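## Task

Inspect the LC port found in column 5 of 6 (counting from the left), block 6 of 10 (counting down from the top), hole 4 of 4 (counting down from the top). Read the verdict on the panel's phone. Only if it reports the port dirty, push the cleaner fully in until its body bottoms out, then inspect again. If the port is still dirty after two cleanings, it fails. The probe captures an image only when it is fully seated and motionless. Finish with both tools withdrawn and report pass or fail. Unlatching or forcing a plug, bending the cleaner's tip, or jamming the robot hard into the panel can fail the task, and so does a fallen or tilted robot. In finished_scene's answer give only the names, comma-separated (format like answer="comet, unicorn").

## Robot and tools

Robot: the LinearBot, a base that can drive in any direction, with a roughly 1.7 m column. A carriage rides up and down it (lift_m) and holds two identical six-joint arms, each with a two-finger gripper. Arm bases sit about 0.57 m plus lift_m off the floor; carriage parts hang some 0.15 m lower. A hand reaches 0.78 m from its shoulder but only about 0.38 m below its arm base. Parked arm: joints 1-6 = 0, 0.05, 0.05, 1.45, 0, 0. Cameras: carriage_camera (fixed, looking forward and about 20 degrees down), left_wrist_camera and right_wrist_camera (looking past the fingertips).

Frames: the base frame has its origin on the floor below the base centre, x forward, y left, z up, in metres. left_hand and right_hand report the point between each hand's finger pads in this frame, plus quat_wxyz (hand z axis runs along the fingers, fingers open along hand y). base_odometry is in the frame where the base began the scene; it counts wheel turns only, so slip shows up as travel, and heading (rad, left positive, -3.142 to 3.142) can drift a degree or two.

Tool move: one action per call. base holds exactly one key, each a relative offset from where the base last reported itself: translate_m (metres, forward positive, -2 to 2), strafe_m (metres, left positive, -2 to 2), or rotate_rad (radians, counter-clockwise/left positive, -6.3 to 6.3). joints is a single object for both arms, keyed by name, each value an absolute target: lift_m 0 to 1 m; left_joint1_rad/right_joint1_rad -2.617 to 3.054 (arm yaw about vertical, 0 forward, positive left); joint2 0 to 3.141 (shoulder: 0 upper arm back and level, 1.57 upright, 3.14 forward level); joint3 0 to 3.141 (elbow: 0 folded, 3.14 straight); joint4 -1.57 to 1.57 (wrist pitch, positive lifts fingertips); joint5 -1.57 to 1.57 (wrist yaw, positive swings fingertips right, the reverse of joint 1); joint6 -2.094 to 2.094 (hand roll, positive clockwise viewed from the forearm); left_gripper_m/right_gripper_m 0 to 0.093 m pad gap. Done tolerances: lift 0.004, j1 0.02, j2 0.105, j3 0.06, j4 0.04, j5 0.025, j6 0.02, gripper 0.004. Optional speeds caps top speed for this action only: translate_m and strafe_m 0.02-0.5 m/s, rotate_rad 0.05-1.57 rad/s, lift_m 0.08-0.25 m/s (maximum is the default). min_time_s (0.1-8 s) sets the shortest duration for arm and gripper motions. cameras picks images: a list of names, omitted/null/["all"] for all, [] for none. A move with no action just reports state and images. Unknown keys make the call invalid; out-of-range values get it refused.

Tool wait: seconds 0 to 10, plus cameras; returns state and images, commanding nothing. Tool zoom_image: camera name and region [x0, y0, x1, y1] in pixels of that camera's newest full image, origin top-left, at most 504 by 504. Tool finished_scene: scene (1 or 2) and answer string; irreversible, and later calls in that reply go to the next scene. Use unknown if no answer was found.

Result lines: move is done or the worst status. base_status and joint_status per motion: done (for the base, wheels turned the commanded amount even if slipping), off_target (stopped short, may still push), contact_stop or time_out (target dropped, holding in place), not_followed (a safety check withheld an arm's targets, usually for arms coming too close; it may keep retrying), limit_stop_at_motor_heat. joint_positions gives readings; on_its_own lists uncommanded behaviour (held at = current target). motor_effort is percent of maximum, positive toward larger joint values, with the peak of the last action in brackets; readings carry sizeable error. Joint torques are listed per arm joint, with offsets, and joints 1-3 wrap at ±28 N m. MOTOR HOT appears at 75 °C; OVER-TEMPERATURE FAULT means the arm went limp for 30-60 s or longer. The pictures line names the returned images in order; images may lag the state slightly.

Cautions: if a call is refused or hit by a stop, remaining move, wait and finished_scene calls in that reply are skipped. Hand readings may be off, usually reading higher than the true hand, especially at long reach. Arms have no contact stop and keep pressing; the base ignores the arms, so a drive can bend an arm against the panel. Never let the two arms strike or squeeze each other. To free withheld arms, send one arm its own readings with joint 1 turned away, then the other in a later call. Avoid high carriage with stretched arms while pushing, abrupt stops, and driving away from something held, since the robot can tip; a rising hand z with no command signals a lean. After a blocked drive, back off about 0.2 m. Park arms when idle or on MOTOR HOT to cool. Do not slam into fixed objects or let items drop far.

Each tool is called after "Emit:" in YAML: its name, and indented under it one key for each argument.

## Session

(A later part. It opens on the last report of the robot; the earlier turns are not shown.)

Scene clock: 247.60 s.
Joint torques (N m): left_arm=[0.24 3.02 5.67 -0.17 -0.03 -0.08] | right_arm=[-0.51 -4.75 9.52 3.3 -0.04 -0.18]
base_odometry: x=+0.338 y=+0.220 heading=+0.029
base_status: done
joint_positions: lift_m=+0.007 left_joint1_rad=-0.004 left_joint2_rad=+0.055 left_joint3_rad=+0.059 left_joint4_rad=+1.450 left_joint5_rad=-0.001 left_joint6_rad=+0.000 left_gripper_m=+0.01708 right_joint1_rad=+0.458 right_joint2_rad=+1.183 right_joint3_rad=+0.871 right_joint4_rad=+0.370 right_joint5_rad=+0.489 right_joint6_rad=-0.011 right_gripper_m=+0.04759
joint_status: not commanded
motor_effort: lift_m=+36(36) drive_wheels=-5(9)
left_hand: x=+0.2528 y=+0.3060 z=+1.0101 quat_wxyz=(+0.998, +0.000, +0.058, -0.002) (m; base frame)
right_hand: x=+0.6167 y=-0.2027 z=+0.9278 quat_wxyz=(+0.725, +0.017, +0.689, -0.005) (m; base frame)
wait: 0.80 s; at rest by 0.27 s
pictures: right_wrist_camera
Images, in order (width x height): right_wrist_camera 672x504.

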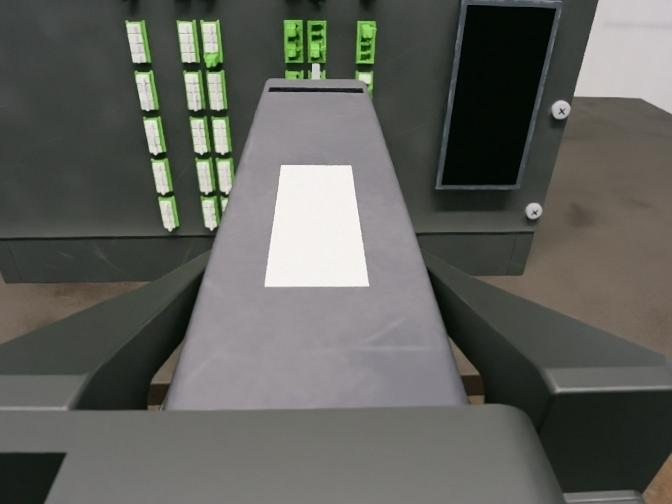

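Emit:
move:
  base: {"translate_m": 0.01}
  speeds: {"translate_m": 0.02}
  cameras: []

Emit:
wait:
  seconds: 0.8
  cameras: ["right_wrist_camera"]

Emit:
zoom_image:
  camera: "right_wrist_camera"
  region: [280, 20, 340, 80]

Scene clock: 252.20 s.
Joint torques (N m): left_arm=[0.24 3.03 5.98 -0.18 -0.03 -0.09] | right_arm=[-0.49 -4.68 9.47 3.29 -0.03 -0.18]
move: done
base_odometry: x=+0.348 y=+0.220 heading=+0.029
base_status: done
joint_positions: lift_m=+0.007 left_joint1_rad=-0.004 left_joint2_rad=+0.055 left_joint3_rad=+0.059 left_joint4_rad=+1.450 left_joint5_rad=-0.001 left_joint6_rad=+0.000 left_gripper_m=+0.01708 right_joint1_rad=+0.458 right_joint2_rad=+1.183 right_joint3_rad=+0.871 right_joint4_rad=+0.371 right_joint5_rad=+0.489 right_joint6_rad=-0.011 right_gripper_m=+0.04759
joint_status: not commanded
motor_effort: lift_m=+36(36) drive_wheels=-5(10)
left_hand: x=+0.2528 y=+0.3060 z=+1.0101 quat_wxyz=(+0.998, +0.000, +0.058, -0.002) (m; base frame)
right_hand: x=+0.6167 y=-0.2027 z=+0.9279 quat_wxyz=(+0.725, +0.017, +0.688, -0.005) (m; base frame)
pictures: none
No camera images: "cameras" was empty.

Scene clock: 253.00 s.
Joint torques (N m): left_arm=[0.24 3.06 5.64 -0.17 -0.04 -0.08] | right_arm=[-0.54 -4.77 9.59 3.31 -0.05 -0.17]
base_odometry: x=+0.348 y=+0.220 heading=+0.029
base_status: done
joint_positions: lift_m=+0.007 left_joint1_rad=-0.004 left_joint2_rad=+0.055 left_joint3_rad=+0.059 left_joint4_rad=+1.450 left_joint5_rad=-0.001 left_joint6_rad=+0.000 left_gripper_m=+0.01708 right_joint1_rad=+0.458 right_joint2_rad=+1.183 right_joint3_rad=+0.871 right_joint4_rad=+0.371 right_joint5_rad=+0.489 right_joint6_rad=-0.011 right_gripper_m=+0.04759
joint_status: not commanded
motor_effort: lift_m=+36(36) drive_wheels=+2(10)
left_hand: x=+0.2528 y=+0.3060 z=+1.0101 quat_wxyz=(+0.998, +0.000, +0.058, -0.002) (m; base frame)
right_hand: x=+0.6167 y=-0.2027 z=+0.9279 quat_wxyz=(+0.725, +0.017, +0.688, -0.005) (m; base frame)
wait: 0.80 s; at rest by 0.27 s
pictures: right_wrist_camera
Images, in order (width x height): right_wrist_camera 672x504.

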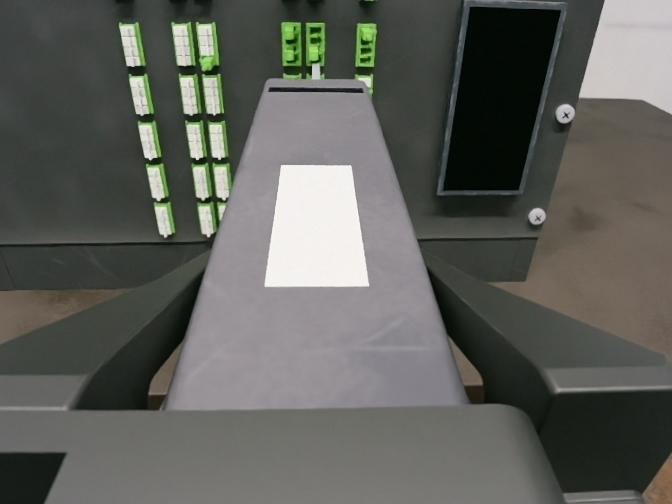

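Scaled by 8.400.

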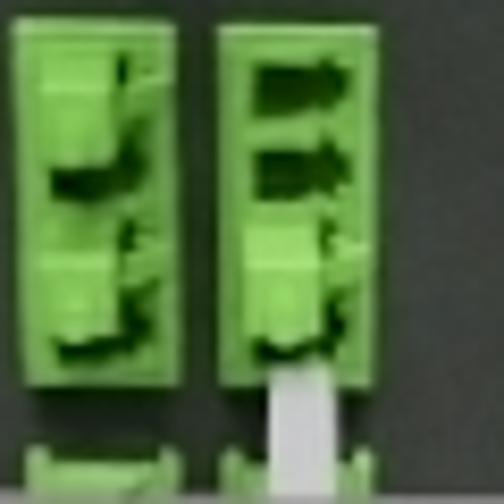

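Emit:
move:
  base: {"strafe_m": 0.0015}
  speeds: {"strafe_m": 0.02}
  cameras: []

Emit:
move:
  base: {"translate_m": 0.01}
  speeds: {"translate_m": 0.02}
  cameras: []

Emit:
wait:
  seconds: 0.8
  cameras: ["right_wrist_camera"]

Emit:
zoom_image:
  camera: "right_wrist_camera"
  region: [280, 20, 340, 80]

Scene clock: 259.07 s.
Joint torques (N m): left_arm=[0.25 3 5.72 -0.17 -0.03 -0.08] | right_arm=[-0.34 -4.89 9.47 3.3 -0.07 -0.19]
move: done
base_odometry: x=+0.348 y=+0.221 heading=+0.029
base_status: done
joint_positions: lift_m=+0.007 left_joint1_rad=-0.004 left_joint2_rad=+0.055 left_joint3_rad=+0.059 left_joint4_rad=+1.450 left_joint5_rad=-0.001 left_joint6_rad=+0.000 left_gripper_m=+0.01708 right_joint1_rad=+0.457 right_joint2_rad=+1.183 right_joint3_rad=+0.871 right_joint4_rad=+0.371 right_joint5_rad=+0.488 right_joint6_rad=-0.011 right_gripper_m=+0.04759
joint_status: not commanded
motor_effort: lift_m=+36(36) drive_wheels=+3(5)
left_hand: x=+0.2528 y=+0.3060 z=+1.0101 quat_wxyz=(+0.998, +0.000, +0.058, -0.002) (m; base frame)
right_hand: x=+0.6168 y=-0.2031 z=+0.9279 quat_wxyz=(+0.725, +0.017, +0.688, -0.005) (m; base frame)
pictures: none
No camera images: "cameras" was empty.

Scene clock: 260.07 s.
Joint torques (N m): left_arm=[0.23 2.97 5.61 -0.18 -0.03 -0.09] | right_arm=[-0.36 -4.77 9.66 3.27 -0.03 -0.19]
move: done
base_odometry: x=+0.358 y=+0.221 heading=+0.028
base_status: done
joint_positions: lift_m=+0.007 left_joint1_rad=-0.004 left_joint2_rad=+0.055 left_joint3_rad=+0.059 left_joint4_rad=+1.450 left_joint5_rad=-0.001 left_joint6_rad=+0.000 left_gripper_m=+0.01708 right_joint1_rad=+0.457 right_joint2_rad=+1.183 right_joint3_rad=+0.871 right_joint4_rad=+0.371 right_joint5_rad=+0.488 right_joint6_rad=-0.011 right_gripper_m=+0.04759
joint_status: not commanded
motor_effort: lift_m=+36(36) drive_wheels=-4(12)
left_hand: x=+0.2528 y=+0.3061 z=+1.0101 quat_wxyz=(+0.998, -0.001, +0.058, -0.002) (m; base frame)
right_hand: x=+0.6168 y=-0.2031 z=+0.9279 quat_wxyz=(+0.725, +0.017, +0.688, -0.005) (m; base frame)
pictures: none
No camera images: "cameras" was empty.

Scene clock: 260.87 s.
Joint torques (N m): left_arm=[0.27 3.06 5.64 -0.17 -0.03 -0.08] | right_arm=[-0.32 -4.93 9.61 3.29 -0.05 -0.19]
base_odometry: x=+0.358 y=+0.221 heading=+0.028
base_status: done
joint_positions: lift_m=+0.007 left_joint1_rad=-0.004 left_joint2_rad=+0.055 left_joint3_rad=+0.059 left_joint4_rad=+1.450 left_joint5_rad=-0.001 left_joint6_rad=+0.000 left_gripper_m=+0.01708 right_joint1_rad=+0.457 right_joint2_rad=+1.183 right_joint3_rad=+0.871 right_joint4_rad=+0.371 right_joint5_rad=+0.488 right_joint6_rad=-0.011 right_gripper_m=+0.04759
joint_status: not commanded
motor_effort: lift_m=+36(36) drive_wheels=-4(12)
left_hand: x=+0.2528 y=+0.3061 z=+1.0101 quat_wxyz=(+0.998, -0.001, +0.058, -0.002) (m; base frame)
right_hand: x=+0.6168 y=-0.2031 z=+0.9279 quat_wxyz=(+0.725, +0.017, +0.688, -0.005) (m; base frame)
wait: 0.80 s; at rest by 0.27 s
pictures: right_wrist_camera
Images, in order (width x height): right_wrist_camera 672x504.

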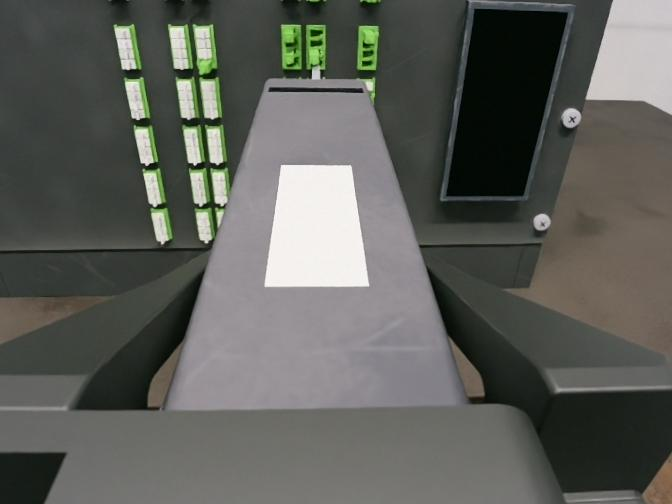

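Scaled by 8.400.

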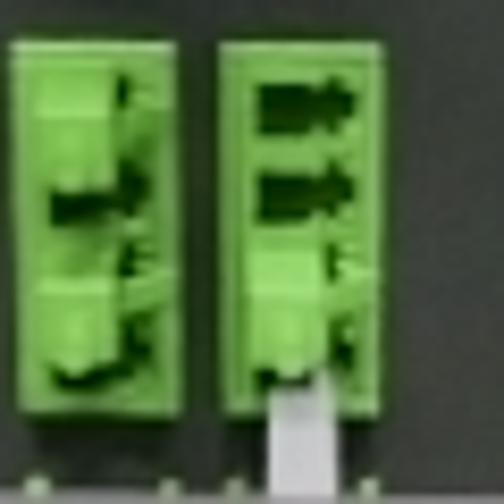

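Emit:
move:
  base: {"strafe_m": 0.0015}
  speeds: {"strafe_m": 0.02}
  joints: {"lift_m": 0.007}
  cameras: []

Emit:
wait:
  seconds: 0.8
  cameras: ["right_wrist_camera"]

Emit:
zoom_image:
  camera: "right_wrist_camera"
  region: [295, 45, 330, 80]

Scene clock: 264.70 s.
Joint torques (N m): left_arm=[0.21 2.85 5.61 -0.17 -0.05 -0.08] | right_arm=[-0.36 -4.9 9.63 3.31 -0.04 -0.18]
move: done
base_odometry: x=+0.358 y=+0.223 heading=+0.028
base_status: done
joint_positions: lift_m=+0.007 left_joint1_rad=-0.004 left_joint2_rad=+0.055 left_joint3_rad=+0.059 left_joint4_rad=+1.450 left_joint5_rad=-0.001 left_joint6_rad=+0.000 left_gripper_m=+0.01708 right_joint1_rad=+0.456 right_joint2_rad=+1.183 right_joint3_rad=+0.871 right_joint4_rad=+0.371 right_joint5_rad=+0.487 right_joint6_rad=-0.011 right_gripper_m=+0.04759
joint_status: all done
motor_effort: lift_m=+34(34) drive_wheels=+3(4)
left_hand: x=+0.2528 y=+0.3061 z=+1.0098 quat_wxyz=(+0.998, -0.001, +0.058, -0.002) (m; base frame)
right_hand: x=+0.6169 y=-0.2031 z=+0.9276 quat_wxyz=(+0.725, +0.016, +0.688, -0.005) (m; base frame)
pictures: none
No camera images: "cameras" was empty.

Scene clock: 265.50 s.
Joint torques (N m): left_arm=[0.25 3.03 5.64 -0.17 -0.03 -0.08] | right_arm=[-0.32 -4.85 9.52 3.29 -0.03 -0.18]
base_odometry: x=+0.358 y=+0.223 heading=+0.028
base_status: done
joint_positions: lift_m=+0.007 left_joint1_rad=-0.004 left_joint2_rad=+0.055 left_joint3_rad=+0.059 left_joint4_rad=+1.450 left_joint5_rad=-0.001 left_joint6_rad=+0.000 left_gripper_m=+0.01708 right_joint1_rad=+0.456 right_joint2_rad=+1.183 right_joint3_rad=+0.871 right_joint4_rad=+0.371 right_joint5_rad=+0.487 right_joint6_rad=-0.011 right_gripper_m=+0.04759
joint_status: all done
motor_effort: lift_m=+34(34) drive_wheels=+2(4)
left_hand: x=+0.2528 y=+0.3061 z=+1.0098 quat_wxyz=(+0.998, -0.001, +0.058, -0.002) (m; base frame)
right_hand: x=+0.6169 y=-0.2032 z=+0.9276 quat_wxyz=(+0.725, +0.017, +0.688, -0.006) (m; base frame)
wait: 0.80 s; at rest by 0.27 s
pictures: right_wrist_camera
Images, in order (width x height): right_wrist_camera 672x504.

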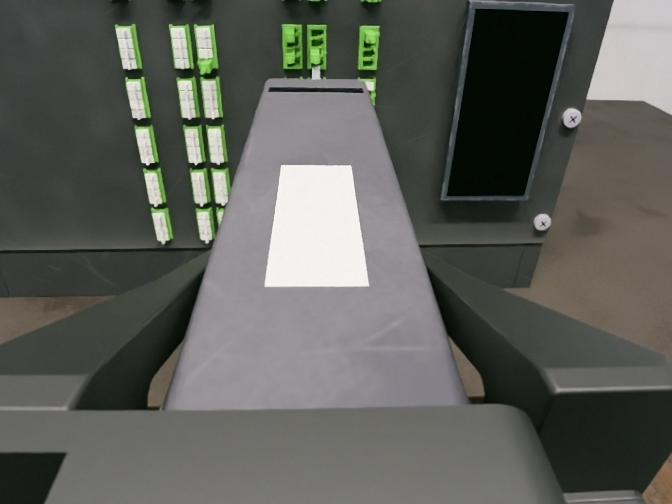

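Scaled by 14.400.

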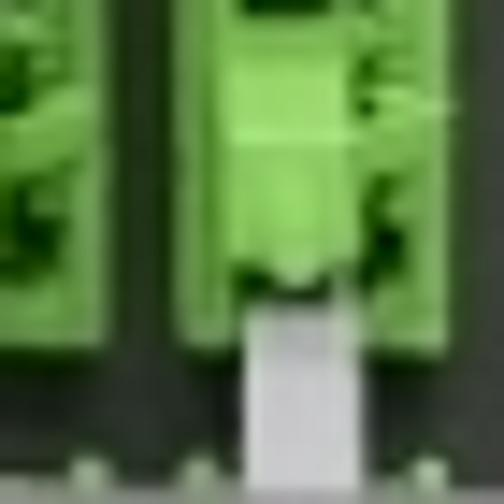

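Emit:
move:
  base: {"translate_m": 0.006}
  speeds: {"translate_m": 0.02}
  cameras: []

Emit:
wait:
  seconds: 0.8
  cameras: ["right_wrist_camera"]

Emit:
zoom_image:
  camera: "right_wrist_camera"
  region: [295, 45, 330, 80]

Scene clock: 269.07 s.
Joint torques (N m): left_arm=[0.24 3.1 5.61 -0.23 -0.03 -0.08] | right_arm=[-0.27 -4.78 9.62 3.3 -0.02 -0.18]
move: done
base_odometry: x=+0.364 y=+0.223 heading=+0.028
base_status: done
joint_positions: lift_m=+0.007 left_joint1_rad=-0.004 left_joint2_rad=+0.055 left_joint3_rad=+0.059 left_joint4_rad=+1.450 left_joint5_rad=-0.001 left_joint6_rad=+0.000 left_gripper_m=+0.01708 right_joint1_rad=+0.456 right_joint2_rad=+1.183 right_joint3_rad=+0.871 right_joint4_rad=+0.370 right_joint5_rad=+0.487 right_joint6_rad=-0.011 right_gripper_m=+0.04759
joint_status: not commanded
motor_effort: lift_m=+34(34) drive_wheels=-3(13)
left_hand: x=+0.2529 y=+0.3061 z=+1.0098 quat_wxyz=(+0.998, -0.001, +0.059, -0.002) (m; base frame)
right_hand: x=+0.6169 y=-0.2032 z=+0.9275 quat_wxyz=(+0.725, +0.017, +0.689, -0.006) (m; base frame)
pictures: none
No camera images: "cameras" was empty.

Scene clock: 269.87 s.
Joint torques (N m): left_arm=[0.27 3.06 5.64 -0.18 -0.03 -0.08] | right_arm=[-0.36 -4.86 9.54 3.32 -0.04 -0.18]
base_odometry: x=+0.364 y=+0.223 heading=+0.028
base_status: done
joint_positions: lift_m=+0.007 left_joint1_rad=-0.004 left_joint2_rad=+0.055 left_joint3_rad=+0.059 left_joint4_rad=+1.450 left_joint5_rad=-0.001 left_joint6_rad=+0.000 left_gripper_m=+0.01708 right_joint1_rad=+0.456 right_joint2_rad=+1.183 right_joint3_rad=+0.871 right_joint4_rad=+0.370 right_joint5_rad=+0.487 right_joint6_rad=-0.011 right_gripper_m=+0.04759
joint_status: not commanded
motor_effort: lift_m=+34(34) drive_wheels=-3(13)
left_hand: x=+0.2529 y=+0.3061 z=+1.0098 quat_wxyz=(+0.998, -0.001, +0.059, -0.002) (m; base frame)
right_hand: x=+0.6169 y=-0.2032 z=+0.9275 quat_wxyz=(+0.725, +0.017, +0.689, -0.006) (m; base frame)
wait: 0.80 s; at rest by 0.27 s
pictures: right_wrist_camera
Images, in order (width x height): right_wrist_camera 672x504.

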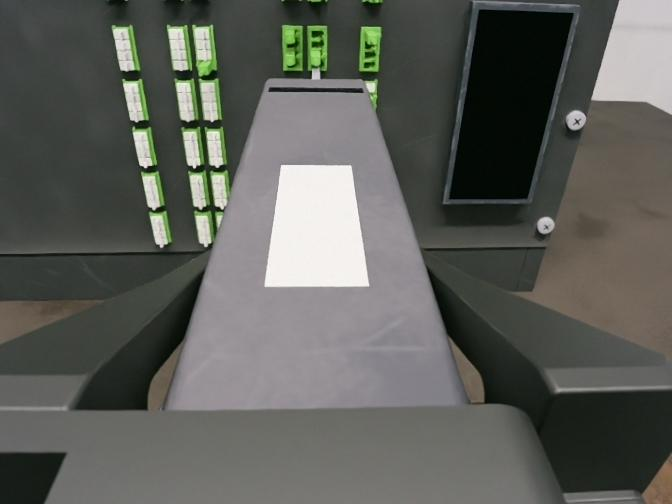

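Scaled by 14.400.

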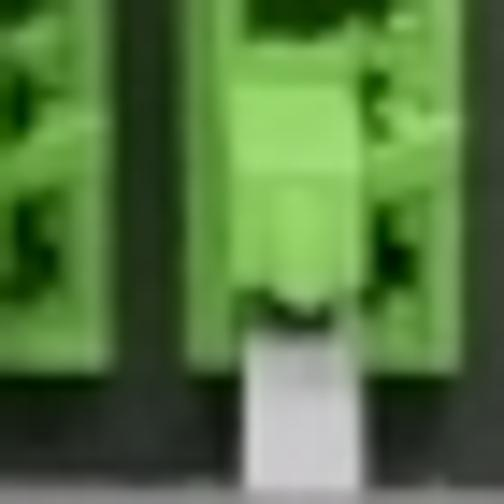

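Emit:
move:
  base: {"translate_m": 0.004}
  speeds: {"translate_m": 0.02}
  joints: {"lift_m": 0.0065}
  cameras: []

Emit:
wait:
  seconds: 0.8
  cameras: ["right_wrist_camera"]

Emit:
zoom_image:
  camera: "right_wrist_camera"
  region: [295, 45, 330, 80]

Scene clock: 274.77 s.
Joint torques (N m): left_arm=[0.23 2.92 5.41 -0.19 -0.03 -0.08] | right_arm=[-0.65 -4.31 9.58 3.4 -0.09 -0.19]
move: done
base_odometry: x=+0.367 y=+0.223 heading=+0.028
base_status: done
joint_positions: lift_m=+0.007 left_joint1_rad=-0.004 left_joint2_rad=+0.055 left_joint3_rad=+0.059 left_joint4_rad=+1.450 left_joint5_rad=-0.001 left_joint6_rad=+0.000 left_gripper_m=+0.01708 right_joint1_rad=+0.459 right_joint2_rad=+1.179 right_joint3_rad=+0.871 right_joint4_rad=+0.365 right_joint5_rad=+0.492 right_joint6_rad=-0.011 right_gripper_m=+0.04759
joint_status: all done
motor_effort: lift_m=+34(35) drive_wheels=+4(11)
left_hand: x=+0.2529 y=+0.3061 z=+1.0093 quat_wxyz=(+0.998, -0.001, +0.059, -0.002) (m; base frame)
right_hand: x=+0.6157 y=-0.2036 z=+0.9274 quat_wxyz=(+0.725, +0.017, +0.689, -0.007) (m; base frame)
pictures: none
No camera images: "cameras" was empty.

Scene clock: 275.57 s.
Joint torques (N m): left_arm=[0.25 3.04 5.64 -0.17 -0.03 -0.08] | right_arm=[-0.57 -4.38 9.61 3.38 -0.1 -0.18]
base_odometry: x=+0.367 y=+0.223 heading=+0.028
base_status: done
joint_positions: lift_m=+0.007 left_joint1_rad=-0.004 left_joint2_rad=+0.055 left_joint3_rad=+0.059 left_joint4_rad=+1.450 left_joint5_rad=-0.001 left_joint6_rad=+0.000 left_gripper_m=+0.01708 right_joint1_rad=+0.459 right_joint2_rad=+1.179 right_joint3_rad=+0.871 right_joint4_rad=+0.365 right_joint5_rad=+0.492 right_joint6_rad=-0.011 right_gripper_m=+0.04759
joint_status: all done
motor_effort: lift_m=+34(35) drive_wheels=+1(11)
left_hand: x=+0.2529 y=+0.3061 z=+1.0093 quat_wxyz=(+0.998, -0.001, +0.059, -0.002) (m; base frame)
right_hand: x=+0.6157 y=-0.2036 z=+0.9274 quat_wxyz=(+0.725, +0.017, +0.689, -0.007) (m; base frame)
wait: 0.80 s; at rest by 0.27 s
pictures: right_wrist_camera
Images, in order (width x height): right_wrist_camera 672x504.

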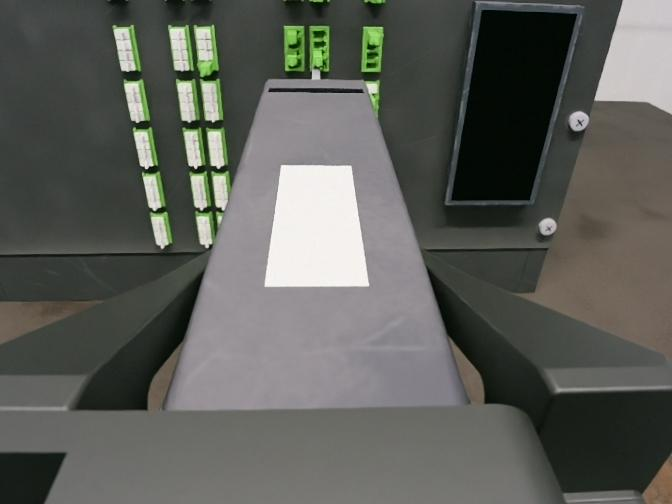

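Scaled by 14.400.

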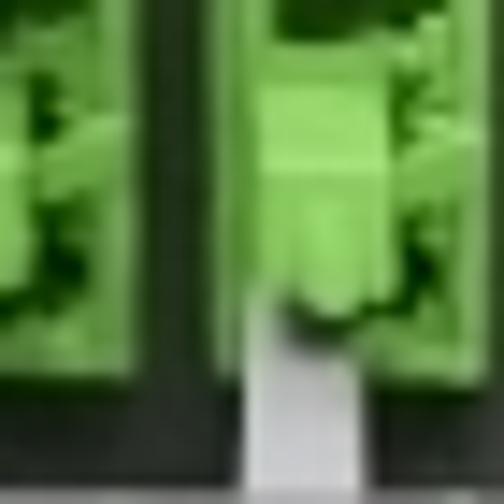

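Emit:
move:
  base: {"translate_m": -0.004}
  speeds: {"translate_m": 0.02}
  cameras: []

Emit:
wait:
  seconds: 0.8
  cameras: ["right_wrist_camera"]

Emit:
zoom_image:
  camera: "right_wrist_camera"
  region: [295, 45, 330, 80]

Scene clock: 281.77 s.
Joint torques (N m): left_arm=[0.25 2.91 5.65 -0.16 -0.03 -0.08] | right_arm=[-0.5 -4.27 9.57 3.31 -0.09 -0.18]
move: done
base_odometry: x=+0.363 y=+0.223 heading=+0.027
base_status: done
joint_positions: lift_m=+0.007 left_joint1_rad=-0.004 left_joint2_rad=+0.055 left_joint3_rad=+0.059 left_joint4_rad=+1.450 left_joint5_rad=-0.001 left_joint6_rad=+0.000 left_gripper_m=+0.01708 right_joint1_rad=+0.459 right_joint2_rad=+1.179 right_joint3_rad=+0.871 right_joint4_rad=+0.367 right_joint5_rad=+0.492 right_joint6_rad=-0.011 right_gripper_m=+0.04759
joint_status: not commanded
motor_effort: lift_m=+34(34) drive_wheels=+0(10)
left_hand: x=+0.2529 y=+0.3061 z=+1.0093 quat_wxyz=(+0.998, -0.001, +0.059, -0.002) (m; base frame)
right_hand: x=+0.6157 y=-0.2036 z=+0.9278 quat_wxyz=(+0.725, +0.018, +0.688, -0.006) (m; base frame)
pictures: none
No camera images: "cameras" was empty.

Scene clock: 282.57 s.
Joint torques (N m): left_arm=[0.25 3.04 5.65 -0.17 -0.03 -0.08] | right_arm=[-0.64 -4.46 9.57 3.36 -0.09 -0.18]
base_odometry: x=+0.363 y=+0.223 heading=+0.027
base_status: done
joint_positions: lift_m=+0.007 left_joint1_rad=-0.004 left_joint2_rad=+0.055 left_joint3_rad=+0.059 left_joint4_rad=+1.450 left_joint5_rad=-0.001 left_joint6_rad=+0.000 left_gripper_m=+0.01708 right_joint1_rad=+0.459 right_joint2_rad=+1.179 right_joint3_rad=+0.871 right_joint4_rad=+0.367 right_joint5_rad=+0.492 right_joint6_rad=-0.011 right_gripper_m=+0.04759
joint_status: not commanded
motor_effort: lift_m=+34(34) drive_wheels=+2(10)
left_hand: x=+0.2529 y=+0.3061 z=+1.0093 quat_wxyz=(+0.998, -0.001, +0.059, -0.002) (m; base frame)
right_hand: x=+0.6157 y=-0.2036 z=+0.9278 quat_wxyz=(+0.725, +0.018, +0.688, -0.006) (m; base frame)
wait: 0.80 s; at rest by 0.27 s
pictures: right_wrist_camera
Images, in order (width x height): right_wrist_camera 672x504.

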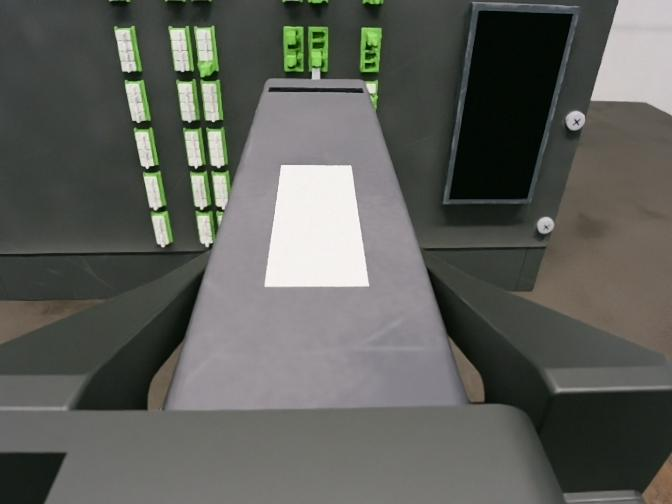

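Scaled by 14.400.

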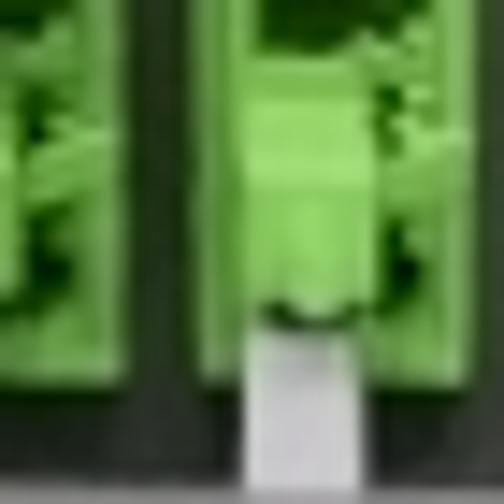

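Emit:
move:
  base: {"strafe_m": -0.0012}
  speeds: {"strafe_m": 0.02}
  cameras: []

Emit:
wait:
  seconds: 0.8
  cameras: ["right_wrist_camera"]

Emit:
zoom_image:
  camera: "right_wrist_camera"
  region: [295, 45, 330, 80]

Scene clock: 286.67 s.
Joint torques (N m): left_arm=[0.42 3 5.56 -0.17 -0.04 -0.08] | right_arm=[-0.29 -4.51 9.65 3.37 -0.07 -0.16]
move: done
base_odometry: x=+0.363 y=+0.221 heading=+0.028
base_status: done
joint_positions: lift_m=+0.007 left_joint1_rad=-0.004 left_joint2_rad=+0.055 left_joint3_rad=+0.059 left_joint4_rad=+1.450 left_joint5_rad=-0.001 left_joint6_rad=+0.000 left_gripper_m=+0.01708 right_joint1_rad=+0.457 right_joint2_rad=+1.179 right_joint3_rad=+0.871 right_joint4_rad=+0.367 right_joint5_rad=+0.491 right_joint6_rad=-0.011 right_gripper_m=+0.04759
joint_status: not commanded
motor_effort: lift_m=+34(34) drive_wheels=+0(3)
left_hand: x=+0.2529 y=+0.3061 z=+1.0093 quat_wxyz=(+0.998, -0.001, +0.059, -0.002) (m; base frame)
right_hand: x=+0.6159 y=-0.2041 z=+0.9278 quat_wxyz=(+0.725, +0.018, +0.688, -0.007) (m; base frame)
pictures: none
No camera images: "cameras" was empty.

Scene clock: 287.47 s.
Joint torques (N m): left_arm=[0.24 3.04 5.67 -0.16 -0.03 -0.08] | right_arm=[-0.34 -4.46 9.59 3.34 -0.09 -0.17]
base_odometry: x=+0.363 y=+0.221 heading=+0.028
base_status: done
joint_positions: lift_m=+0.007 left_joint1_rad=-0.004 left_joint2_rad=+0.055 left_joint3_rad=+0.059 left_joint4_rad=+1.450 left_joint5_rad=-0.001 left_joint6_rad=+0.000 left_gripper_m=+0.01708 right_joint1_rad=+0.457 right_joint2_rad=+1.179 right_joint3_rad=+0.871 right_joint4_rad=+0.367 right_joint5_rad=+0.491 right_joint6_rad=-0.011 right_gripper_m=+0.04759
joint_status: not commanded
motor_effort: lift_m=+34(34) drive_wheels=-2(3)
left_hand: x=+0.2529 y=+0.3061 z=+1.0093 quat_wxyz=(+0.998, -0.001, +0.059, -0.002) (m; base frame)
right_hand: x=+0.6159 y=-0.2041 z=+0.9278 quat_wxyz=(+0.725, +0.018, +0.688, -0.007) (m; base frame)
wait: 0.80 s; at rest by 0.27 s
pictures: right_wrist_camera
Images, in order (width x height): right_wrist_camera 672x504.

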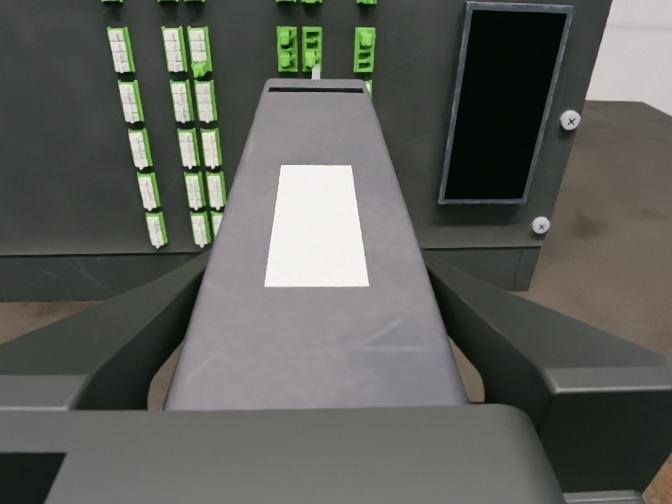

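Scaled by 14.400.

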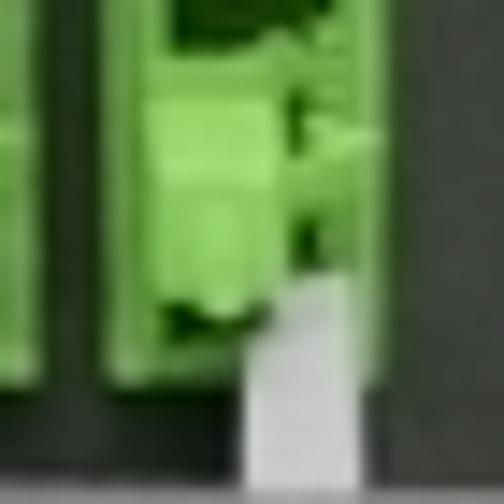

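Emit:
move:
  base: {"strafe_m": 0.002}
  speeds: {"strafe_m": 0.02}
  cameras: []

Emit:
wait:
  seconds: 0.8
  cameras: ["right_wrist_camera"]

Emit:
zoom_image:
  camera: "right_wrist_camera"
  region: [295, 45, 330, 80]

Scene clock: 290.97 s.
Joint torques (N m): left_arm=[0.36 3.08 5.78 -0.17 -0.08 -0.08] | right_arm=[-0.42 -4.51 9.58 3.35 -0.06 -0.21]
move: done
base_odometry: x=+0.363 y=+0.223 heading=+0.027
base_status: done
joint_positions: lift_m=+0.007 left_joint1_rad=-0.004 left_joint2_rad=+0.055 left_joint3_rad=+0.059 left_joint4_rad=+1.450 left_joint5_rad=-0.001 left_joint6_rad=+0.000 left_gripper_m=+0.01708 right_joint1_rad=+0.456 right_joint2_rad=+1.179 right_joint3_rad=+0.871 right_joint4_rad=+0.367 right_joint5_rad=+0.489 right_joint6_rad=-0.011 right_gripper_m=+0.04759
joint_status: not commanded
motor_effort: lift_m=+34(34) drive_wheels=+2(4)
left_hand: x=+0.2529 y=+0.3061 z=+1.0093 quat_wxyz=(+0.998, -0.001, +0.059, -0.002) (m; base frame)
right_hand: x=+0.6160 y=-0.2041 z=+0.9279 quat_wxyz=(+0.725, +0.017, +0.688, -0.006) (m; base frame)
pictures: none
No camera images: "cameras" was empty.

Scene clock: 291.77 s.
Joint torques (N m): left_arm=[0.23 3.06 5.64 -0.17 -0.03 -0.08] | right_arm=[-0.29 -4.42 9.5 3.34 -0.07 -0.17]
base_odometry: x=+0.363 y=+0.223 heading=+0.027
base_status: done
joint_positions: lift_m=+0.007 left_joint1_rad=-0.004 left_joint2_rad=+0.055 left_joint3_rad=+0.059 left_joint4_rad=+1.450 left_joint5_rad=-0.001 left_joint6_rad=+0.000 left_gripper_m=+0.01708 right_joint1_rad=+0.456 right_joint2_rad=+1.179 right_joint3_rad=+0.871 right_joint4_rad=+0.367 right_joint5_rad=+0.489 right_joint6_rad=-0.011 right_gripper_m=+0.04759
joint_status: not commanded
motor_effort: lift_m=+34(34) drive_wheels=+3(4)
left_hand: x=+0.2529 y=+0.3061 z=+1.0093 quat_wxyz=(+0.998, -0.001, +0.059, -0.002) (m; base frame)
right_hand: x=+0.6160 y=-0.2041 z=+0.9279 quat_wxyz=(+0.725, +0.017, +0.688, -0.006) (m; base frame)
wait: 0.80 s; at rest by 0.27 s
pictures: right_wrist_camera
Images, in order (width x height): right_wrist_camera 672x504.

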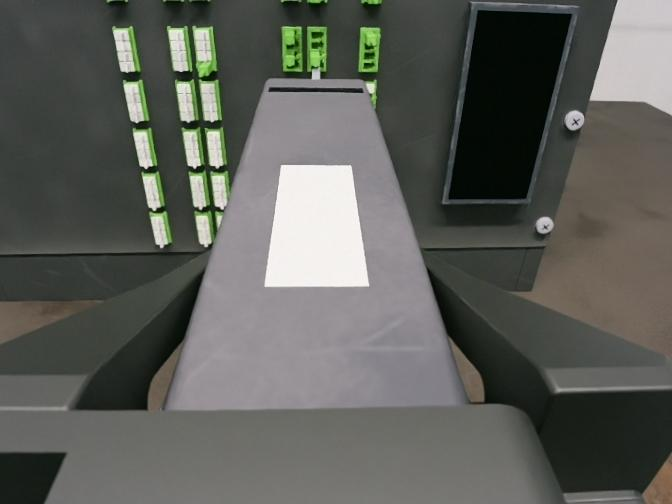

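Scaled by 14.400.

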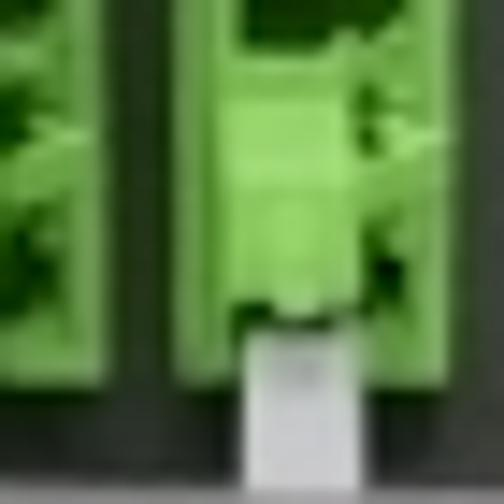

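Emit:
move:
  base: {"translate_m": 0.005}
  speeds: {"translate_m": 0.02}
  cameras: []

Emit:
wait:
  seconds: 0.8
  cameras: ["right_wrist_camera"]

Emit:
zoom_image:
  camera: "right_wrist_camera"
  region: [295, 45, 330, 80]

Scene clock: 294.27 s.
Joint torques (N m): left_arm=[0.14 3.03 5.72 -0.15 -0.03 -0.08] | right_arm=[-0.24 -4.31 9.59 3.32 -0.03 -0.17]
move: done
base_odometry: x=+0.368 y=+0.223 heading=+0.027
base_status: done
joint_positions: lift_m=+0.007 left_joint1_rad=-0.004 left_joint2_rad=+0.055 left_joint3_rad=+0.059 left_joint4_rad=+1.450 left_joint5_rad=-0.001 left_joint6_rad=+0.000 left_gripper_m=+0.01708 right_joint1_rad=+0.456 right_joint2_rad=+1.179 right_joint3_rad=+0.871 right_joint4_rad=+0.369 right_joint5_rad=+0.489 right_joint6_rad=-0.011 right_gripper_m=+0.04759
joint_status: not commanded
motor_effort: lift_m=+34(34) drive_wheels=-5(10)
left_hand: x=+0.2529 y=+0.3061 z=+1.0093 quat_wxyz=(+0.998, -0.001, +0.059, -0.002) (m; base frame)
right_hand: x=+0.6160 y=-0.2041 z=+0.9281 quat_wxyz=(+0.726, +0.018, +0.688, -0.006) (m; base frame)
pictures: none
No camera images: "cameras" was empty.

Scene clock: 295.07 s.
Joint torques (N m): left_arm=[0.24 3.04 5.64 -0.17 -0.03 -0.08] | right_arm=[-0.29 -4.49 9.54 3.32 -0.05 -0.18]
base_odometry: x=+0.368 y=+0.223 heading=+0.027
base_status: done
joint_positions: lift_m=+0.007 left_joint1_rad=-0.004 left_joint2_rad=+0.055 left_joint3_rad=+0.059 left_joint4_rad=+1.450 left_joint5_rad=-0.001 left_joint6_rad=+0.000 left_gripper_m=+0.01708 right_joint1_rad=+0.456 right_joint2_rad=+1.179 right_joint3_rad=+0.871 right_joint4_rad=+0.369 right_joint5_rad=+0.489 right_joint6_rad=-0.011 right_gripper_m=+0.04759
joint_status: not commanded
motor_effort: lift_m=+34(34) drive_wheels=+1(10)
left_hand: x=+0.2529 y=+0.3061 z=+1.0093 quat_wxyz=(+0.998, -0.001, +0.059, -0.002) (m; base frame)
right_hand: x=+0.6160 y=-0.2041 z=+0.9281 quat_wxyz=(+0.726, +0.018, +0.688, -0.006) (m; base frame)
wait: 0.80 s; at rest by 0.27 s
pictures: right_wrist_camera
Images, in order (width x height): right_wrist_camera 672x504.

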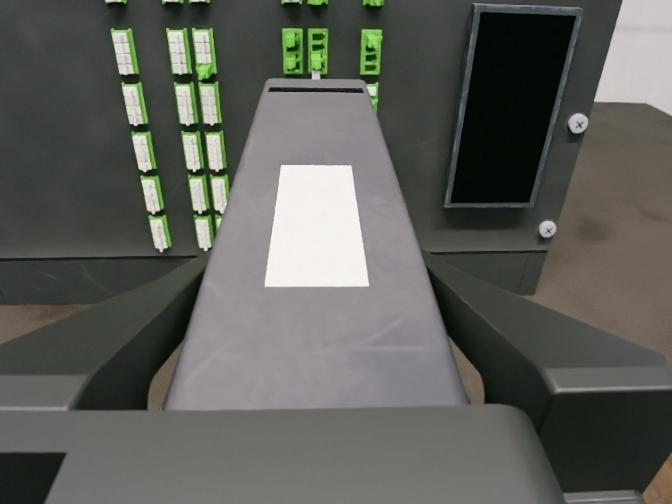

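Scaled by 14.400.

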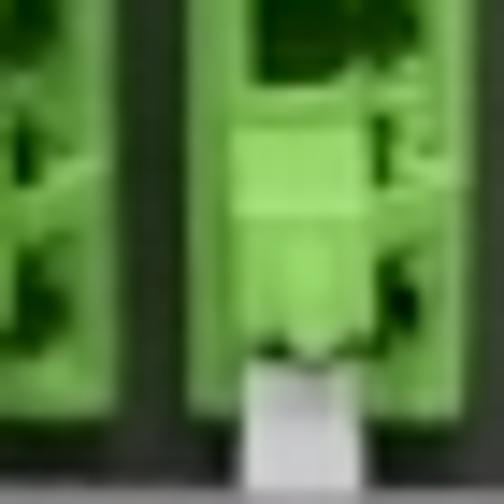

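Emit:
move:
  joints: {"lift_m": 0.0055}
  cameras: []

Emit:
wait:
  seconds: 0.8
  cameras: ["right_wrist_camera"]

Emit:
zoom_image:
  camera: "right_wrist_camera"
  region: [295, 45, 330, 80]

Scene clock: 299.17 s.
Joint torques (N m): left_arm=[0.2 3 5.74 -0.16 -0.02 -0.08] | right_arm=[-0.32 -4.44 9.68 3.36 -0.09 -0.17]
move: done
base_odometry: x=+0.368 y=+0.223 heading=+0.027
base_status: not commanded
joint_positions: lift_m=+0.006 left_joint1_rad=-0.004 left_joint2_rad=+0.055 left_joint3_rad=+0.058 left_joint4_rad=+1.450 left_joint5_rad=-0.001 left_joint6_rad=+0.000 left_gripper_m=+0.01708 right_joint1_rad=+0.456 right_joint2_rad=+1.179 right_joint3_rad=+0.871 right_joint4_rad=+0.370 right_joint5_rad=+0.489 right_joint6_rad=-0.011 right_gripper_m=+0.04759
joint_status: all done
motor_effort: lift_m=+35(36) drive_wheels=+0(5)
left_hand: x=+0.2531 y=+0.3061 z=+1.0080 quat_wxyz=(+0.998, -0.001, +0.059, -0.002) (m; base frame)
right_hand: x=+0.6160 y=-0.2041 z=+0.9274 quat_wxyz=(+0.726, +0.018, +0.687, -0.006) (m; base frame)
pictures: none
No camera images: "cameras" was empty.

Scene clock: 299.97 s.
Joint torques (N m): left_arm=[0.24 3.07 5.71 -0.17 -0.03 -0.08] | right_arm=[-0.32 -4.49 9.61 3.31 -0.07 -0.18]
base_odometry: x=+0.368 y=+0.223 heading=+0.027
base_status: not commanded
joint_positions: lift_m=+0.006 left_joint1_rad=-0.004 left_joint2_rad=+0.055 left_joint3_rad=+0.058 left_joint4_rad=+1.450 left_joint5_rad=-0.001 left_joint6_rad=+0.000 left_gripper_m=+0.01708 right_joint1_rad=+0.456 right_joint2_rad=+1.179 right_joint3_rad=+0.871 right_joint4_rad=+0.370 right_joint5_rad=+0.489 right_joint6_rad=-0.011 right_gripper_m=+0.04759
joint_status: all done
motor_effort: lift_m=+35(36) drive_wheels=+1(5)
left_hand: x=+0.2531 y=+0.3061 z=+1.0080 quat_wxyz=(+0.998, -0.001, +0.059, -0.002) (m; base frame)
right_hand: x=+0.6160 y=-0.2041 z=+0.9274 quat_wxyz=(+0.726, +0.018, +0.687, -0.006) (m; base frame)
wait: 0.80 s; at rest by 0.27 s
pictures: right_wrist_camera
Images, in order (width x height): right_wrist_camera 672x504.

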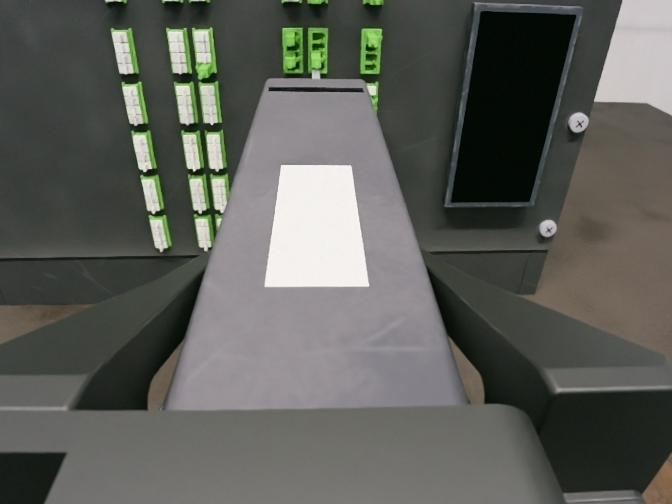

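Scaled by 14.400.

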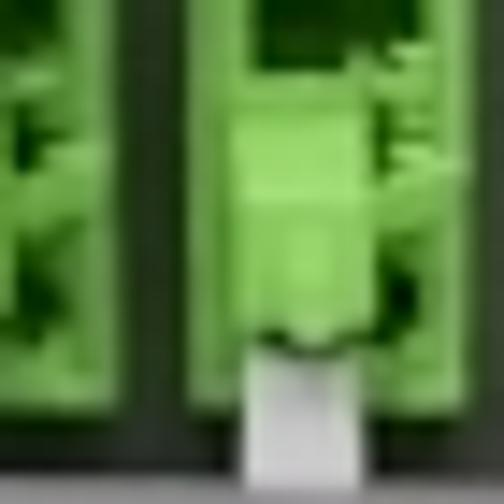

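Emit:
move:
  base: {"translate_m": 0.002}
  speeds: {"translate_m": 0.02}
  cameras: []

Emit:
wait:
  seconds: 0.8
  cameras: ["right_wrist_camera"]

Emit:
zoom_image:
  camera: "right_wrist_camera"
  region: [295, 45, 330, 80]

Scene clock: 303.20 s.
Joint torques (N m): left_arm=[0.23 3.17 5.79 -0.17 -0.03 -0.08] | right_arm=[-0.18 -4.37 9.48 3.33 -0.05 -0.17]
move: done
base_odometry: x=+0.370 y=+0.223 heading=+0.027
base_status: done
joint_positions: lift_m=+0.006 left_joint1_rad=-0.004 left_joint2_rad=+0.055 left_joint3_rad=+0.058 left_joint4_rad=+1.451 left_joint5_rad=-0.001 left_joint6_rad=+0.000 left_gripper_m=+0.01708 right_joint1_rad=+0.456 right_joint2_rad=+1.179 right_joint3_rad=+0.871 right_joint4_rad=+0.370 right_joint5_rad=+0.489 right_joint6_rad=-0.011 right_gripper_m=+0.04759
joint_status: not commanded
motor_effort: lift_m=+35(35) drive_wheels=+1(10)
left_hand: x=+0.2527 y=+0.3061 z=+1.0080 quat_wxyz=(+0.998, -0.001, +0.058, -0.002) (m; base frame)
right_hand: x=+0.6160 y=-0.2041 z=+0.9275 quat_wxyz=(+0.726, +0.018, +0.687, -0.006) (m; base frame)
pictures: none
No camera images: "cameras" was empty.

Scene clock: 304.00 s.
Joint torques (N m): left_arm=[0.23 3.08 5.7 -0.19 -0.03 -0.08] | right_arm=[-0.36 -4.31 9.57 3.3 -0.08 -0.2]
base_odometry: x=+0.370 y=+0.223 heading=+0.027
base_status: done
joint_positions: lift_m=+0.006 left_joint1_rad=-0.004 left_joint2_rad=+0.055 left_joint3_rad=+0.058 left_joint4_rad=+1.451 left_joint5_rad=-0.001 left_joint6_rad=+0.000 left_gripper_m=+0.01708 right_joint1_rad=+0.456 right_joint2_rad=+1.179 right_joint3_rad=+0.871 right_joint4_rad=+0.370 right_joint5_rad=+0.489 right_joint6_rad=-0.011 right_gripper_m=+0.04759
joint_status: not commanded
motor_effort: lift_m=+35(35) drive_wheels=-3(10)
left_hand: x=+0.2527 y=+0.3061 z=+1.0080 quat_wxyz=(+0.998, -0.001, +0.058, -0.002) (m; base frame)
right_hand: x=+0.6160 y=-0.2041 z=+0.9275 quat_wxyz=(+0.726, +0.018, +0.687, -0.006) (m; base frame)
wait: 0.80 s; at rest by 0.27 s
pictures: right_wrist_camera
Images, in order (width x height): right_wrist_camera 672x504.

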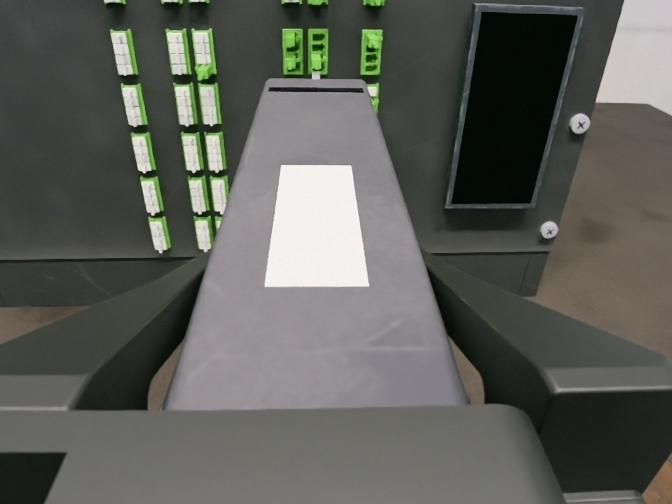

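Scaled by 14.400.

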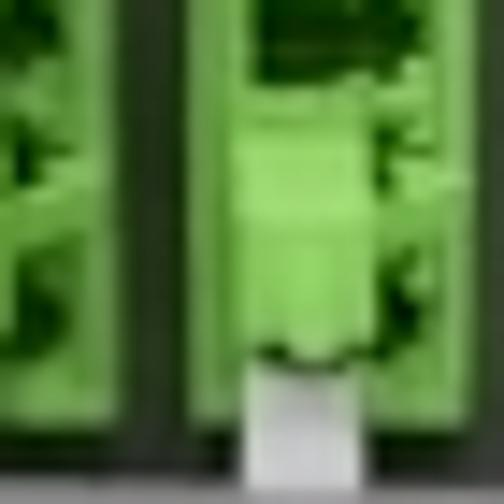

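Emit:
move:
  base: {"translate_m": 0.004}
  speeds: {"translate_m": 0.02}
  cameras: []

Emit:
wait:
  seconds: 0.8
  cameras: ["right_wrist_camera"]

Emit:
zoom_image:
  camera: "right_wrist_camera"
  region: [295, 45, 330, 80]

Scene clock: 307.80 s.
Joint torques (N m): left_arm=[0.27 3.1 5.71 -0.18 -0.02 -0.08] | right_arm=[-0.31 -4.49 9.58 3.31 -0.05 -0.17]
move: done
base_odometry: x=+0.374 y=+0.224 heading=+0.026
base_status: done
joint_positions: lift_m=+0.006 left_joint1_rad=-0.004 left_joint2_rad=+0.055 left_joint3_rad=+0.058 left_joint4_rad=+1.451 left_joint5_rad=-0.001 left_joint6_rad=+0.000 left_gripper_m=+0.01708 right_joint1_rad=+0.456 right_joint2_rad=+1.179 right_joint3_rad=+0.871 right_joint4_rad=+0.370 right_joint5_rad=+0.489 right_joint6_rad=-0.011 right_gripper_m=+0.04759
joint_status: not commanded
motor_effort: lift_m=+35(35) drive_wheels=-3(11)
left_hand: x=+0.2527 y=+0.3061 z=+1.0080 quat_wxyz=(+0.998, -0.001, +0.058, -0.002) (m; base frame)
right_hand: x=+0.6160 y=-0.2041 z=+0.9275 quat_wxyz=(+0.726, +0.018, +0.687, -0.006) (m; base frame)
pictures: none
No camera images: "cameras" was empty.

Scene clock: 308.60 s.
Joint torques (N m): left_arm=[0.24 3.06 5.7 -0.19 -0.03 -0.08] | right_arm=[-0.31 -4.44 9.55 3.31 -0.04 -0.16]
base_odometry: x=+0.374 y=+0.224 heading=+0.026
base_status: done
joint_positions: lift_m=+0.006 left_joint1_rad=-0.004 left_joint2_rad=+0.055 left_joint3_rad=+0.058 left_joint4_rad=+1.451 left_joint5_rad=-0.001 left_joint6_rad=+0.000 left_gripper_m=+0.01708 right_joint1_rad=+0.456 right_joint2_rad=+1.179 right_joint3_rad=+0.871 right_joint4_rad=+0.370 right_joint5_rad=+0.489 right_joint6_rad=-0.011 right_gripper_m=+0.04759
joint_status: not commanded
motor_effort: lift_m=+35(35) drive_wheels=-5(11)
left_hand: x=+0.2527 y=+0.3061 z=+1.0080 quat_wxyz=(+0.998, -0.001, +0.058, -0.002) (m; base frame)
right_hand: x=+0.6160 y=-0.2041 z=+0.9275 quat_wxyz=(+0.726, +0.018, +0.687, -0.006) (m; base frame)
wait: 0.80 s; at rest by 0.27 s
pictures: right_wrist_camera
Images, in order (width x height): right_wrist_camera 672x504.

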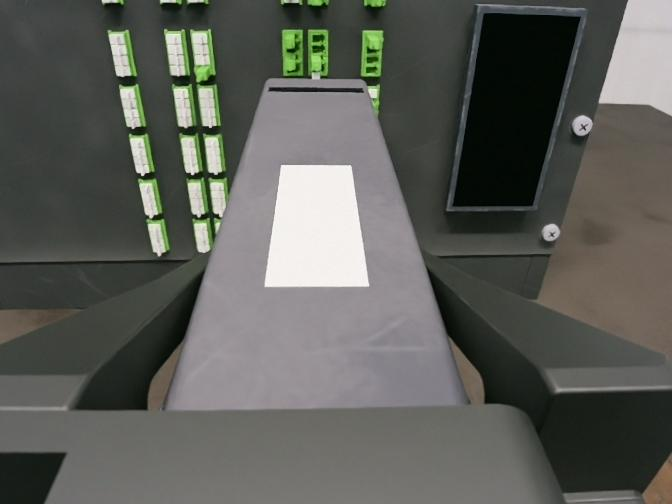

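Scaled by 14.400.

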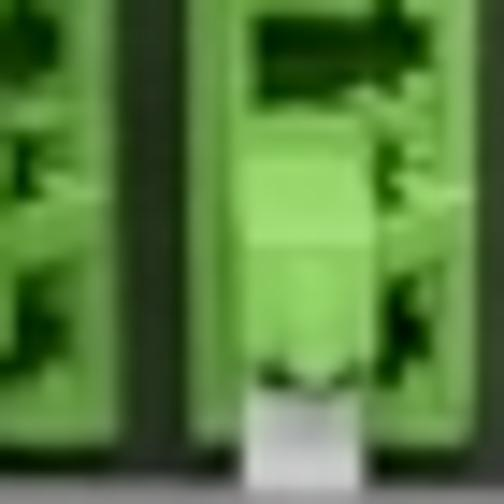

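Emit:
move:
  base: {"translate_m": 0.005}
  speeds: {"translate_m": 0.02}
  cameras: []

Emit:
wait:
  seconds: 0.8
  cameras: ["right_wrist_camera"]

Emit:
zoom_image:
  camera: "right_wrist_camera"
  region: [295, 45, 330, 80]

Scene clock: 312.73 s.
Joint torques (N m): left_arm=[0.23 3.19 5.7 -0.18 -0.03 -0.08] | right_arm=[-0.99 -3.29 9.52 3.47 -0.12 -0.18]
move: done
base_odometry: x=+0.379 y=+0.224 heading=+0.026
base_status: done
joint_positions: lift_m=+0.006 left_joint1_rad=-0.004 left_joint2_rad=+0.055 left_joint3_rad=+0.058 left_joint4_rad=+1.451 left_joint5_rad=-0.001 left_joint6_rad=+0.000 left_gripper_m=+0.01708 right_joint1_rad=+0.463 right_joint2_rad=+1.166 right_joint3_rad=+0.871 right_joint4_rad=+0.356 right_joint5_rad=+0.496 right_joint6_rad=-0.011 right_gripper_m=+0.04759
joint_status: not commanded
motor_effort: lift_m=+35(35) drive_wheels=+2(9)
left_hand: x=+0.2527 y=+0.3061 z=+1.0080 quat_wxyz=(+0.998, -0.001, +0.058, -0.002) (m; base frame)
right_hand: x=+0.6127 y=-0.2037 z=+0.9289 quat_wxyz=(+0.726, +0.017, +0.688, -0.006) (m; base frame)
pictures: none
No camera images: "cameras" was empty.

Scene clock: 313.53 s.
Joint torques (N m): left_arm=[0.23 3.06 5.72 -0.19 -0.03 -0.09] | right_arm=[-1.07 -3.29 9.57 3.47 -0.09 -0.17]
base_odometry: x=+0.379 y=+0.224 heading=+0.026
base_status: done
joint_positions: lift_m=+0.006 left_joint1_rad=-0.004 left_joint2_rad=+0.055 left_joint3_rad=+0.058 left_joint4_rad=+1.451 left_joint5_rad=-0.001 left_joint6_rad=+0.000 left_gripper_m=+0.01708 right_joint1_rad=+0.463 right_joint2_rad=+1.166 right_joint3_rad=+0.871 right_joint4_rad=+0.356 right_joint5_rad=+0.496 right_joint6_rad=-0.011 right_gripper_m=+0.04759
joint_status: not commanded
motor_effort: lift_m=+35(35) drive_wheels=+3(9)
left_hand: x=+0.2527 y=+0.3061 z=+1.0080 quat_wxyz=(+0.998, -0.001, +0.058, -0.002) (m; base frame)
right_hand: x=+0.6127 y=-0.2037 z=+0.9289 quat_wxyz=(+0.726, +0.017, +0.688, -0.006) (m; base frame)
wait: 0.80 s; at rest by 0.27 s
pictures: right_wrist_camera
Images, in order (width x height): right_wrist_camera 672x504.

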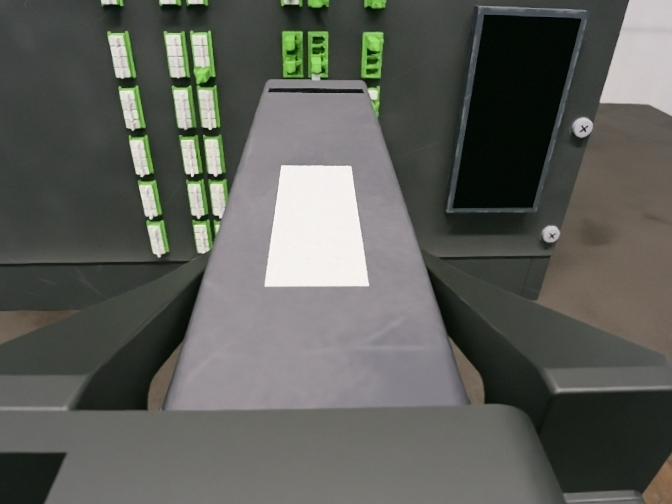

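Scaled by 14.400.

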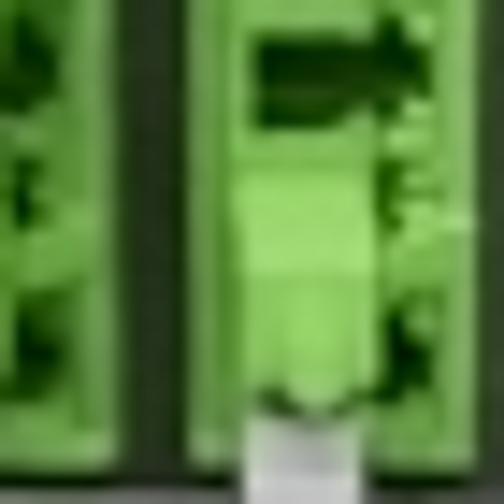

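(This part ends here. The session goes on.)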